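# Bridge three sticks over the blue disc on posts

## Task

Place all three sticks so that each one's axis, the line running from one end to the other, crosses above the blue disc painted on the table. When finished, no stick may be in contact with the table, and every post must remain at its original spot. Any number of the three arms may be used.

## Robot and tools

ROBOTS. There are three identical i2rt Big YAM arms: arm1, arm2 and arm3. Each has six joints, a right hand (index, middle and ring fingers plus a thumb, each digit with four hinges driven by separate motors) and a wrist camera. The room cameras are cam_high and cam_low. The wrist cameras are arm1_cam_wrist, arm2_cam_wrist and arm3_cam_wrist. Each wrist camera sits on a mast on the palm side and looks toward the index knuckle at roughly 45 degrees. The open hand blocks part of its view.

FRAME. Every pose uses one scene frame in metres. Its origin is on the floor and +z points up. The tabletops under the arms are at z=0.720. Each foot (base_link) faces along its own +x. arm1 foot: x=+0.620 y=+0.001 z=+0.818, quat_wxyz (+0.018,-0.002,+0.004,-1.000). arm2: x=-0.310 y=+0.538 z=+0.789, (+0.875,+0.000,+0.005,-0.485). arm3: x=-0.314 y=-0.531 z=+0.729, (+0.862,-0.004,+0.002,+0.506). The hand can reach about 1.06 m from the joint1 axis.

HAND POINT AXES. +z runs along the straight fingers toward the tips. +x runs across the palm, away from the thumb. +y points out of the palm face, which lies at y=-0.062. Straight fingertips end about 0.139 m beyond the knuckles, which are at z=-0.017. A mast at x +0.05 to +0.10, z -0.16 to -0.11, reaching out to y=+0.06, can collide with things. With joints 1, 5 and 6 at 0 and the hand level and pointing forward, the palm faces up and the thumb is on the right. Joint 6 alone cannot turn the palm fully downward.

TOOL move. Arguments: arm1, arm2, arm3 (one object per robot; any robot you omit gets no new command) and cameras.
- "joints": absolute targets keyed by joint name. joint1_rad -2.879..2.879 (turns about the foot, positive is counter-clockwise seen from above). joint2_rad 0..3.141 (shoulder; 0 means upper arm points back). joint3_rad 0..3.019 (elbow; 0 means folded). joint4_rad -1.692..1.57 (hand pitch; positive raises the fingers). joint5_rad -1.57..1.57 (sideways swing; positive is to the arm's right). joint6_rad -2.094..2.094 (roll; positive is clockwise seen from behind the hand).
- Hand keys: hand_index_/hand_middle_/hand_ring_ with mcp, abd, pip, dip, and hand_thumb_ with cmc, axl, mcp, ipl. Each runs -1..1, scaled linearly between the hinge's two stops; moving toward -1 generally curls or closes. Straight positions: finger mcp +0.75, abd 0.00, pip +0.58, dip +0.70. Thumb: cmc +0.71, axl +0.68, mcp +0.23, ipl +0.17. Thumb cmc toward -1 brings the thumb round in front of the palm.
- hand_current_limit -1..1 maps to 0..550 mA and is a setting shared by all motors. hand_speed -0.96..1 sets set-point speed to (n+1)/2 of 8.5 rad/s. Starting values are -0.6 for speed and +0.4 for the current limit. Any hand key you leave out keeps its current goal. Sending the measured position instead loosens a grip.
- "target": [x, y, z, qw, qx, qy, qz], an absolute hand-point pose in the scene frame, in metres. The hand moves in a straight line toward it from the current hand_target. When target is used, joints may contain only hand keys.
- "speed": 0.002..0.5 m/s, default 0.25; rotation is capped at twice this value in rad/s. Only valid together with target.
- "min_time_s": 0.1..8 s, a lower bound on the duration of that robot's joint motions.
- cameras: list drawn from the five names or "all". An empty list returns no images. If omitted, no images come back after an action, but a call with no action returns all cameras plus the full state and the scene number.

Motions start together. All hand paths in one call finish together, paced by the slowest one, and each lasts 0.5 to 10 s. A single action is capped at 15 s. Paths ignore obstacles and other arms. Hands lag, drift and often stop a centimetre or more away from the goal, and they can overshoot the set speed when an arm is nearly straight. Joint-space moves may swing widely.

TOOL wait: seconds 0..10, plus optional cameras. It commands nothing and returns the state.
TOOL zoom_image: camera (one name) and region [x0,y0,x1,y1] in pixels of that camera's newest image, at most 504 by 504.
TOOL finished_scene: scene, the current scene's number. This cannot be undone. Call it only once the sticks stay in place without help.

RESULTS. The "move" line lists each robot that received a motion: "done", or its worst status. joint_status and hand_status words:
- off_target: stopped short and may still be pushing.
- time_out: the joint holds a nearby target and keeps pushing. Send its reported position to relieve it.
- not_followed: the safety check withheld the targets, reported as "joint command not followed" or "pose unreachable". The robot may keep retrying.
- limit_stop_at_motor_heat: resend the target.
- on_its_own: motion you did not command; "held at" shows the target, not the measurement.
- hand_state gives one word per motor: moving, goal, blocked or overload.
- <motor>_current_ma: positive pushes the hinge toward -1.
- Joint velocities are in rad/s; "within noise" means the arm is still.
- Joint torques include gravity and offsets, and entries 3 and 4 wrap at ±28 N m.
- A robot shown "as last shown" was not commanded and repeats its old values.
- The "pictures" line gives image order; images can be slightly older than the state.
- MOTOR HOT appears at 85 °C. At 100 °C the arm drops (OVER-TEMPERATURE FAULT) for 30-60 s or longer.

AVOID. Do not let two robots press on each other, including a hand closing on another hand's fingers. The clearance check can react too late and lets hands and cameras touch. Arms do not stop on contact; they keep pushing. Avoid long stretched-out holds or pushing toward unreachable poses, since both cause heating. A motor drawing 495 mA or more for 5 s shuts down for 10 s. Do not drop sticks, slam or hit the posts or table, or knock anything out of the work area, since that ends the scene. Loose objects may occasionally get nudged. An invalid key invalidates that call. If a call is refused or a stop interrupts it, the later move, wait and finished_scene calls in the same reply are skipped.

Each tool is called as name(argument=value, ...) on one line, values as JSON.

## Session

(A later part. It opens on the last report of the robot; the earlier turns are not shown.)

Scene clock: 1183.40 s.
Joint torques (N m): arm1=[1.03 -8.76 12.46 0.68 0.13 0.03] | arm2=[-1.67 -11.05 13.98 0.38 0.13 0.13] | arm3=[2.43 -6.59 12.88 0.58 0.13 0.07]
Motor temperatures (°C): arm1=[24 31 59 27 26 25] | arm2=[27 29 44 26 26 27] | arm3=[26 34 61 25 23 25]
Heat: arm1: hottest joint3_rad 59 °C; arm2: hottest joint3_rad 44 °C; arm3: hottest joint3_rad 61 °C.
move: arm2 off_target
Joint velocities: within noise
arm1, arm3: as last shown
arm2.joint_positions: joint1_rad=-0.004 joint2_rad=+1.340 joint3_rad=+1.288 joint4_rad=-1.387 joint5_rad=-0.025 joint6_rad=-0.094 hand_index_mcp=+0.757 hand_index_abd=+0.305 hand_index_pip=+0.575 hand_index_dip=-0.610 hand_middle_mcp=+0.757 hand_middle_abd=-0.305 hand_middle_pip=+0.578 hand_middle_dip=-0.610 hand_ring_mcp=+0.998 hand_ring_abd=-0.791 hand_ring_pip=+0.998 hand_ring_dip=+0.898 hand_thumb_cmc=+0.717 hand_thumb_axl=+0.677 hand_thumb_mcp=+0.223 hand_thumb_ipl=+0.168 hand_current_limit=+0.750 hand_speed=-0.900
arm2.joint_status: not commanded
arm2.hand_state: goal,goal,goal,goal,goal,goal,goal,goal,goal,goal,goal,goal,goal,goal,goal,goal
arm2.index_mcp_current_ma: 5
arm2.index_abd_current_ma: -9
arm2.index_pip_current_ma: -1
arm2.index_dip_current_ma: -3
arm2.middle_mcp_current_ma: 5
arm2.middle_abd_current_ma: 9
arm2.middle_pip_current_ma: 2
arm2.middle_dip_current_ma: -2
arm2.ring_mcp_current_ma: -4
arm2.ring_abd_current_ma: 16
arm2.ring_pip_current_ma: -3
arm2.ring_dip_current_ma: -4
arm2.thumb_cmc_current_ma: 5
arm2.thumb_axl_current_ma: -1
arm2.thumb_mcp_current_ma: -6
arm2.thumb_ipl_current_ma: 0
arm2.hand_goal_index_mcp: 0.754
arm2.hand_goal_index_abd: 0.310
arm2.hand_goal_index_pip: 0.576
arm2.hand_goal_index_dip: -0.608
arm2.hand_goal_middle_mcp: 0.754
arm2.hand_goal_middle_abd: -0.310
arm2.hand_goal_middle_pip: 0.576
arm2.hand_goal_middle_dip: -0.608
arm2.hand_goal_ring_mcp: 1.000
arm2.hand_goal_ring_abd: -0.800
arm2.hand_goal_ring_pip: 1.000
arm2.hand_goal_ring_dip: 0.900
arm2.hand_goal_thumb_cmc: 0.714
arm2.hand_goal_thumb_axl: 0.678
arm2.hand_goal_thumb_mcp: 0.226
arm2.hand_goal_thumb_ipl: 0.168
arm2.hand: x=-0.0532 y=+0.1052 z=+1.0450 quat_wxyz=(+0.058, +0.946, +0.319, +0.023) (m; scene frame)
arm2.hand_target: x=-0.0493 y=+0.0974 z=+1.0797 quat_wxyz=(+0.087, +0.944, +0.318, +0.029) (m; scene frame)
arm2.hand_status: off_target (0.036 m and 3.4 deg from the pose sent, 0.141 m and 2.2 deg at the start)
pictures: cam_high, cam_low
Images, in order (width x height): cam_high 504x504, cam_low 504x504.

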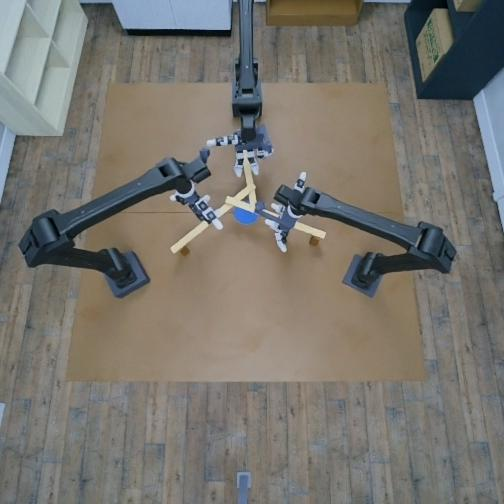

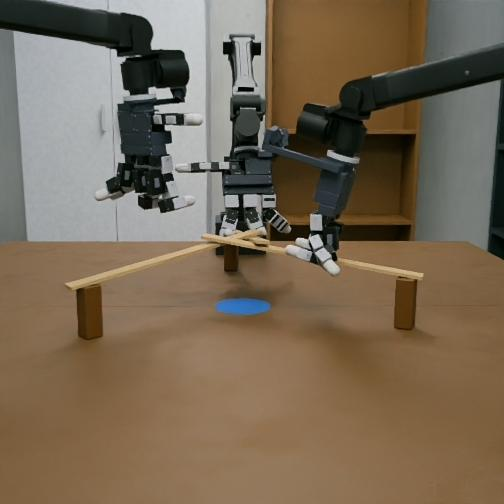

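move(arm2={"target": [-0.20, 0.26, 1.09, 0.0867, 0.9434, 0.3183, 0.0293], "speed": 0.15}, arm3={"target": [-0.0655, -0.0795, 1.07, 0.0252, 0.1800, 0.9741, 0.1386], "speed": 0.08}, cameras=["cam_high", "cam_low"])

zoom_image(camera="cam_high", region=[180, 130, 340, 290])

Scene clock: 1195.43 s.
Joint torques (N m): arm1=[0.97 -8.88 12.42 0.65 0.13 0.04] | arm2=[-2.14 -1.44 8.96 0.5 -0.08 0.04] | arm3=[1.44 -7.24 13.76 0.23 -0.01 -0.11]
Motor temperatures (°C): arm1=[24 31 59 27 26 25] | arm2=[27 30 44 26 26 27] | arm3=[26 34 62 25 23 25]
Heat: arm1: hottest joint3_rad 59 °C; arm2: hottest joint3_rad 44 °C; arm3: hottest joint3_rad 62 °C.
move: arm2 done; arm3 off_target
Joint velocities: within noise
arm1: as last shown
arm2.joint_positions: joint1_rad=-0.238 joint2_rad=+0.766 joint3_rad=+0.999 joint4_rad=-1.611 joint5_rad=-0.057 joint6_rad=-0.321 hand_index_mcp=+0.756 hand_index_abd=+0.305 hand_index_pip=+0.575 hand_index_dip=-0.610 hand_middle_mcp=+0.756 hand_middle_abd=-0.305 hand_middle_pip=+0.578 hand_middle_dip=-0.610 hand_ring_mcp=+0.998 hand_ring_abd=-0.791 hand_ring_pip=+0.998 hand_ring_dip=+0.898 hand_thumb_cmc=+0.717 hand_thumb_axl=+0.677 hand_thumb_mcp=+0.223 hand_thumb_ipl=+0.168 hand_current_limit=+0.750 hand_speed=-0.900
arm2.joint_status: not commanded
arm2.hand_state: goal,goal,goal,goal,goal,goal,goal,goal,goal,goal,goal,goal,goal,goal,goal,goal
arm2.index_mcp_current_ma: 4
arm2.index_abd_current_ma: -8
arm2.index_pip_current_ma: -1
arm2.index_dip_current_ma: -3
arm2.middle_mcp_current_ma: 4
arm2.middle_abd_current_ma: 8
arm2.middle_pip_current_ma: 2
arm2.middle_dip_current_ma: -2
arm2.ring_mcp_current_ma: -4
arm2.ring_abd_current_ma: 16
arm2.ring_pip_current_ma: -3
arm2.ring_dip_current_ma: -4
arm2.thumb_cmc_current_ma: 5
arm2.thumb_axl_current_ma: -1
arm2.thumb_mcp_current_ma: -6
arm2.thumb_ipl_current_ma: 0
arm2.hand_goal_index_mcp: 0.754
arm2.hand_goal_index_abd: 0.310
arm2.hand_goal_index_pip: 0.576
arm2.hand_goal_index_dip: -0.608
arm2.hand_goal_middle_mcp: 0.754
arm2.hand_goal_middle_abd: -0.310
arm2.hand_goal_middle_pip: 0.576
arm2.hand_goal_middle_dip: -0.608
arm2.hand_goal_ring_mcp: 1.000
arm2.hand_goal_ring_abd: -0.800
arm2.hand_goal_ring_pip: 1.000
arm2.hand_goal_ring_dip: 0.900
arm2.hand_goal_thumb_cmc: 0.714
arm2.hand_goal_thumb_axl: 0.678
arm2.hand_goal_thumb_mcp: 0.226
arm2.hand_goal_thumb_ipl: 0.168
arm2.hand: x=-0.1989 y=+0.2556 z=+1.0916 quat_wxyz=(+0.093, +0.944, +0.317, +0.025) (m; scene frame)
arm2.hand_target: x=-0.2011 y=+0.2590 z=+1.0899 quat_wxyz=(+0.088, +0.944, +0.318, +0.025) (m; scene frame)
arm2.hand_status: done (0.005 m and 0.9 deg from the pose sent, 0.218 m and 3.4 deg at the start)
arm3.joint_positions: joint1_rad=+0.015 joint2_rad=+1.281 joint3_rad=+1.343 joint4_rad=-1.387 joint5_rad=-0.040 joint6_rad=-0.117 hand_index_mcp=+0.753 hand_index_abd=+0.305 hand_index_pip=+0.574 hand_index_dip=-0.608 hand_middle_mcp=+0.759 hand_middle_abd=-0.305 hand_middle_pip=+0.579 hand_middle_dip=-0.609 hand_ring_mcp=+0.997 hand_ring_abd=-0.792 hand_ring_pip=+0.998 hand_ring_dip=+0.897 hand_thumb_cmc=+0.716 hand_thumb_axl=+0.677 hand_thumb_mcp=+0.223 hand_thumb_ipl=+0.168 hand_current_limit=+0.750 hand_speed=-0.900
arm3.joint_status: not commanded
arm3.hand_state: goal,goal,goal,goal,goal,goal,goal,goal,goal,goal,goal,goal,goal,goal,goal,goal
arm3.index_mcp_current_ma: 0
arm3.index_abd_current_ma: -4
arm3.index_pip_current_ma: -1
arm3.index_dip_current_ma: 0
arm3.middle_mcp_current_ma: 5
arm3.middle_abd_current_ma: 4
arm3.middle_pip_current_ma: 3
arm3.middle_dip_current_ma: 0
arm3.ring_mcp_current_ma: -2
arm3.ring_abd_current_ma: 7
arm3.ring_pip_current_ma: -1
arm3.ring_dip_current_ma: -2
arm3.thumb_cmc_current_ma: 1
arm3.thumb_axl_current_ma: 0
arm3.thumb_mcp_current_ma: -3
arm3.thumb_ipl_current_ma: 0
arm3.hand_goal_index_mcp: 0.754
arm3.hand_goal_index_abd: 0.310
arm3.hand_goal_index_pip: 0.576
arm3.hand_goal_index_dip: -0.608
arm3.hand_goal_middle_mcp: 0.754
arm3.hand_goal_middle_abd: -0.310
arm3.hand_goal_middle_pip: 0.576
arm3.hand_goal_middle_dip: -0.608
arm3.hand_goal_ring_mcp: 1.000
arm3.hand_goal_ring_abd: -0.800
arm3.hand_goal_ring_pip: 1.000
arm3.hand_goal_ring_dip: 0.900
arm3.hand_goal_thumb_cmc: 0.714
arm3.hand_goal_thumb_axl: 0.678
arm3.hand_goal_thumb_mcp: 0.226
arm3.hand_goal_thumb_ipl: 0.168
arm3.hand: x=-0.0699 y=-0.0864 z=+1.0429 quat_wxyz=(+0.019, +0.183, +0.976, +0.119) (m; scene frame)
arm3.hand_target: x=-0.0660 y=-0.0804 z=+1.0696 quat_wxyz=(+0.025, +0.180, +0.974, +0.139) (m; scene frame)
arm3.hand_status: off_target (0.028 m and 2.4 deg from the pose sent, 0.129 m and 1.3 deg at the start)
pictures: cam_high, cam_low
Images, in order (width x height): cam_high 504x504, cam_low 504x504.

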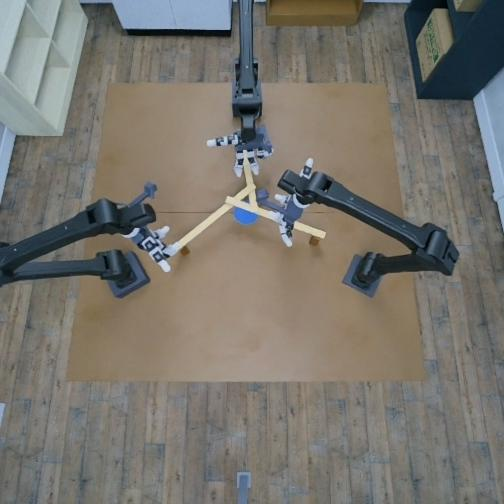

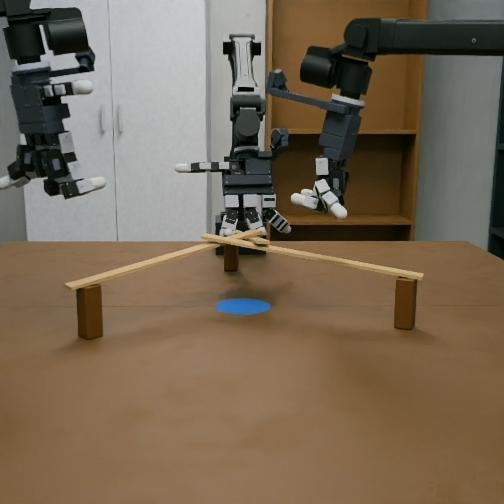

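Scaled by 3.150 from the camera's 504x504 image, which has a finer 720x720 frame.

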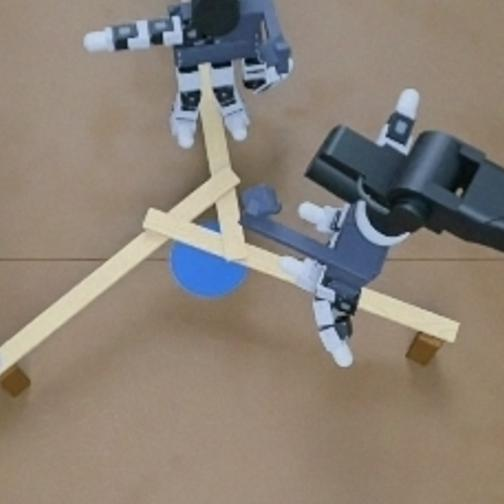

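Structure stands. Retreat arm3 and raise arm1.

move(arm3={"target": [-0.18, -0.24, 1.09, 0.0252, 0.1800, 0.9741, 0.1386], "speed": 0.15}, cameras=[])

move(arm1={"target": [0.1143, -0.010, 1.09, -0.1171, -0.7565, 0.6359, 0.0985], "speed": 0.08}, cameras=["cam_high", "cam_low"])

zoom_image(camera="cam_high", region=[160, 120, 340, 300])

zoom_image(camera="cam_low", region=[180, 190, 320, 330])

Scene clock: 1204.43 s.
Joint torques (N m): arm1=[0.97 -8.88 12.45 0.68 0.12 0.02] | arm2=[-2.14 -1.44 8.92 0.54 -0.09 0.04] | arm3=[2.96 -0.38 8.58 0.49 0.21 0.09]
Motor temperatures (°C): arm1=[24 31 59 27 26 25] | arm2=[27 29 44 26 26 27] | arm3=[26 34 62 25 23 25]
Heat: arm1: hottest joint3_rad 59 °C; arm2: hottest joint3_rad 44 °C; arm3: hottest joint3_rad 62 °C.
move: arm3 done
Joint velocities: within noise
arm1, arm2: as last shown
arm3.joint_positions: joint1_rad=+0.124 joint2_rad=+0.794 joint3_rad=+1.147 joint4_rad=-1.609 joint5_rad=-0.008 joint6_rad=-0.016 hand_index_mcp=+0.754 hand_index_abd=+0.305 hand_index_pip=+0.574 hand_index_dip=-0.608 hand_middle_mcp=+0.759 hand_middle_abd=-0.305 hand_middle_pip=+0.579 hand_middle_dip=-0.609 hand_ring_mcp=+0.997 hand_ring_abd=-0.792 hand_ring_pip=+0.998 hand_ring_dip=+0.897 hand_thumb_cmc=+0.716 hand_thumb_axl=+0.677 hand_thumb_mcp=+0.223 hand_thumb_ipl=+0.168 hand_current_limit=+0.750 hand_speed=-0.900
arm3.joint_status: not commanded
arm3.hand_state: goal,goal,goal,goal,goal,goal,goal,goal,goal,goal,goal,goal,goal,goal,goal,goal
arm3.index_mcp_current_ma: 0
arm3.index_abd_current_ma: -4
arm3.index_pip_current_ma: -1
arm3.index_dip_current_ma: 0
arm3.middle_mcp_current_ma: 5
arm3.middle_abd_current_ma: 3
arm3.middle_pip_current_ma: 2
arm3.middle_dip_current_ma: 0
arm3.ring_mcp_current_ma: -2
arm3.ring_abd_current_ma: 7
arm3.ring_pip_current_ma: -1
arm3.ring_dip_current_ma: -2
arm3.thumb_cmc_current_ma: 1
arm3.thumb_axl_current_ma: 0
arm3.thumb_mcp_current_ma: -3
arm3.thumb_ipl_current_ma: 0
arm3.hand_goal_index_mcp: 0.754
arm3.hand_goal_index_abd: 0.310
arm3.hand_goal_index_pip: 0.576
arm3.hand_goal_index_dip: -0.608
arm3.hand_goal_middle_mcp: 0.754
arm3.hand_goal_middle_abd: -0.310
arm3.hand_goal_middle_pip: 0.576
arm3.hand_goal_middle_dip: -0.608
arm3.hand_goal_ring_mcp: 1.000
arm3.hand_goal_ring_abd: -0.800
arm3.hand_goal_ring_pip: 1.000
arm3.hand_goal_ring_dip: 0.900
arm3.hand_goal_thumb_cmc: 0.714
arm3.hand_goal_thumb_axl: 0.678
arm3.hand_goal_thumb_mcp: 0.226
arm3.hand_goal_thumb_ipl: 0.168
arm3.hand: x=-0.1752 y=-0.2378 z=+1.0978 quat_wxyz=(+0.029, +0.180, +0.972, +0.150) (m; scene frame)
arm3.hand_target: x=-0.1798 y=-0.2399 z=+1.0901 quat_wxyz=(+0.026, +0.179, +0.974, +0.139) (m; scene frame)
arm3.hand_status: done (0.009 m and 1.4 deg from the pose sent, 0.195 m and 2.4 deg at the start)
pictures: none
No camera images: "cameras" was empty.

Scene clock: 1206.80 s.
Joint torques (N m): arm1=[-0.21 -9.05 13.81 -0.08 -0.05 -0.02] | arm2=[-2.08 -1.55 9.02 0.49 -0.07 0.04] | arm3=[2.78 -0.44 8.58 0.49 0.23 0.07]
Motor temperatures (°C): arm1=[24 31 60 27 26 25] | arm2=[27 29 44 26 26 27] | arm3=[26 34 62 25 23 25]
Heat: arm1: hottest joint3_rad 60 °C; arm2: hottest joint3_rad 44 °C; arm3: hottest joint3_rad 62 °C.
move: arm1 off_target
Joint velocities: within noise
arm1.joint_positions: joint1_rad=-0.008 joint2_rad=+1.255 joint3_rad=+1.116 joint4_rad=-1.177 joint5_rad=-0.049 joint6_rad=-0.131 hand_index_mcp=+0.759 hand_index_abd=+0.304 hand_index_pip=+0.580 hand_index_dip=-0.606 hand_middle_mcp=+0.759 hand_middle_abd=-0.304 hand_middle_pip=+0.580 hand_middle_dip=-0.607 hand_ring_mcp=+0.997 hand_ring_abd=-0.792 hand_ring_pip=+0.998 hand_ring_dip=+0.898 hand_thumb_cmc=+0.716 hand_thumb_axl=+0.677 hand_thumb_mcp=+0.223 hand_thumb_ipl=+0.168 hand_current_limit=+0.750 hand_speed=-0.900
arm1.joint_status: not commanded
arm1.hand_state: goal,goal,goal,goal,goal,goal,goal,goal,goal,goal,goal,goal,goal,goal,goal,goal
arm1.index_mcp_current_ma: 11
arm1.index_abd_current_ma: -9
arm1.index_pip_current_ma: 8
arm1.index_dip_current_ma: 4
arm1.middle_mcp_current_ma: 11
arm1.middle_abd_current_ma: 10
arm1.middle_pip_current_ma: 6
arm1.middle_dip_current_ma: 1
arm1.ring_mcp_current_ma: -5
arm1.ring_abd_current_ma: 13
arm1.ring_pip_current_ma: -3
arm1.ring_dip_current_ma: -4
arm1.thumb_cmc_current_ma: 2
arm1.thumb_axl_current_ma: -1
arm1.thumb_mcp_current_ma: -6
arm1.thumb_ipl_current_ma: 0
arm1.hand_goal_index_mcp: 0.754
arm1.hand_goal_index_abd: 0.310
arm1.hand_goal_index_pip: 0.576
arm1.hand_goal_index_dip: -0.608
arm1.hand_goal_middle_mcp: 0.754
arm1.hand_goal_middle_abd: -0.310
arm1.hand_goal_middle_pip: 0.576
arm1.hand_goal_middle_dip: -0.608
arm1.hand_goal_ring_mcp: 1.000
arm1.hand_goal_ring_abd: -0.800
arm1.hand_goal_ring_pip: 1.000
arm1.hand_goal_ring_dip: 0.900
arm1.hand_goal_thumb_cmc: 0.714
arm1.hand_goal_thumb_axl: 0.678
arm1.hand_goal_thumb_mcp: 0.226
arm1.hand_goal_thumb_ipl: 0.168
arm1.hand: x=+0.1273 y=-0.0115 z=+1.0602 quat_wxyz=(+0.101, +0.757, -0.640, -0.082) (m; scene frame)
arm1.hand_target: x=+0.1156 y=-0.0096 z=+1.0897 quat_wxyz=(+0.116, +0.757, -0.636, -0.100) (m; scene frame)
arm1.hand_status: off_target (0.033 m and 2.7 deg from the pose sent, 0.149 m and 2.4 deg at the start)
arm2, arm3: as last shown
arm3.joint_positions: joint1_rad=+0.124 joint2_rad=+0.794 joint3_rad=+1.147 joint4_rad=-1.609 joint5_rad=-0.008 joint6_rad=-0.015 hand_index_mcp=+0.754 hand_index_abd=+0.305 hand_index_pip=+0.574 hand_index_dip=-0.608 hand_middle_mcp=+0.759 hand_middle_abd=-0.305 hand_middle_pip=+0.579 hand_middle_dip=-0.609 hand_ring_mcp=+0.997 hand_ring_abd=-0.792 hand_ring_pip=+0.998 hand_ring_dip=+0.897 hand_thumb_cmc=+0.716 hand_thumb_axl=+0.677 hand_thumb_mcp=+0.223 hand_thumb_ipl=+0.168 hand_current_limit=+0.750 hand_speed=-0.900
arm3.hand: x=-0.1751 y=-0.2379 z=+1.0978 quat_wxyz=(+0.028, +0.181, +0.972, +0.150) (m; scene frame)
arm3.hand_target: x=-0.1797 y=-0.2400 z=+1.0901 quat_wxyz=(+0.026, +0.180, +0.974, +0.139) (m; scene frame)
pictures: cam_high, cam_low
Images, in order (width x height): cam_high 504x504, cam_low 504x504.

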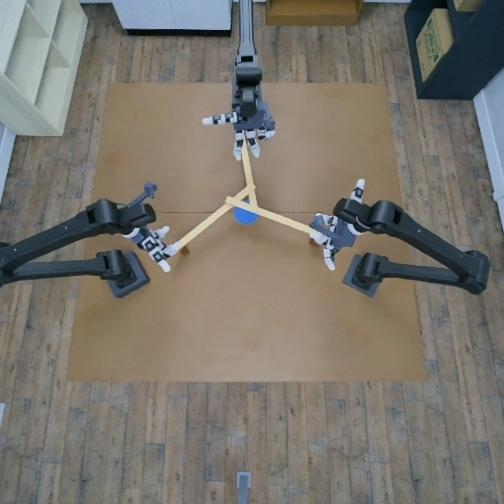

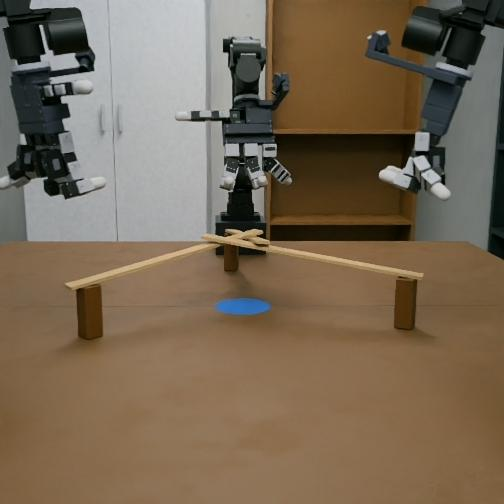

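Scaled by 2.800 from the camera's 504x504 image, which has a finer 720x720 frame.

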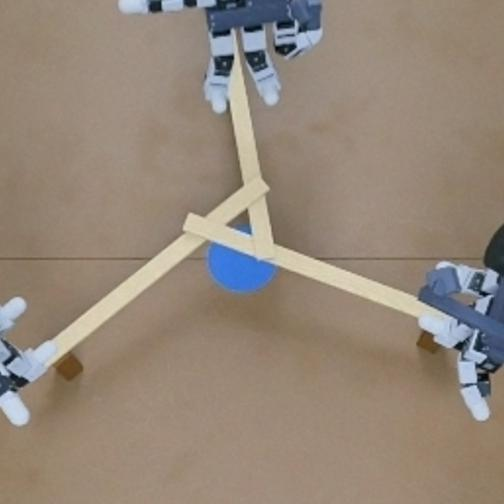

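Scaled by 3.600 from the camera's 504x504 image, which has a finer 720x720 frame.

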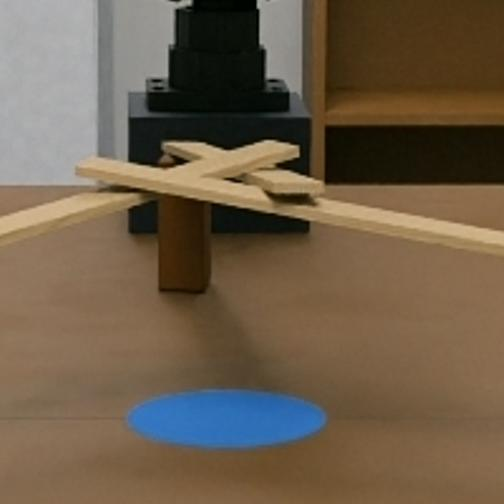

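finished_scene(scene=2)

The scene is finished: the task was done.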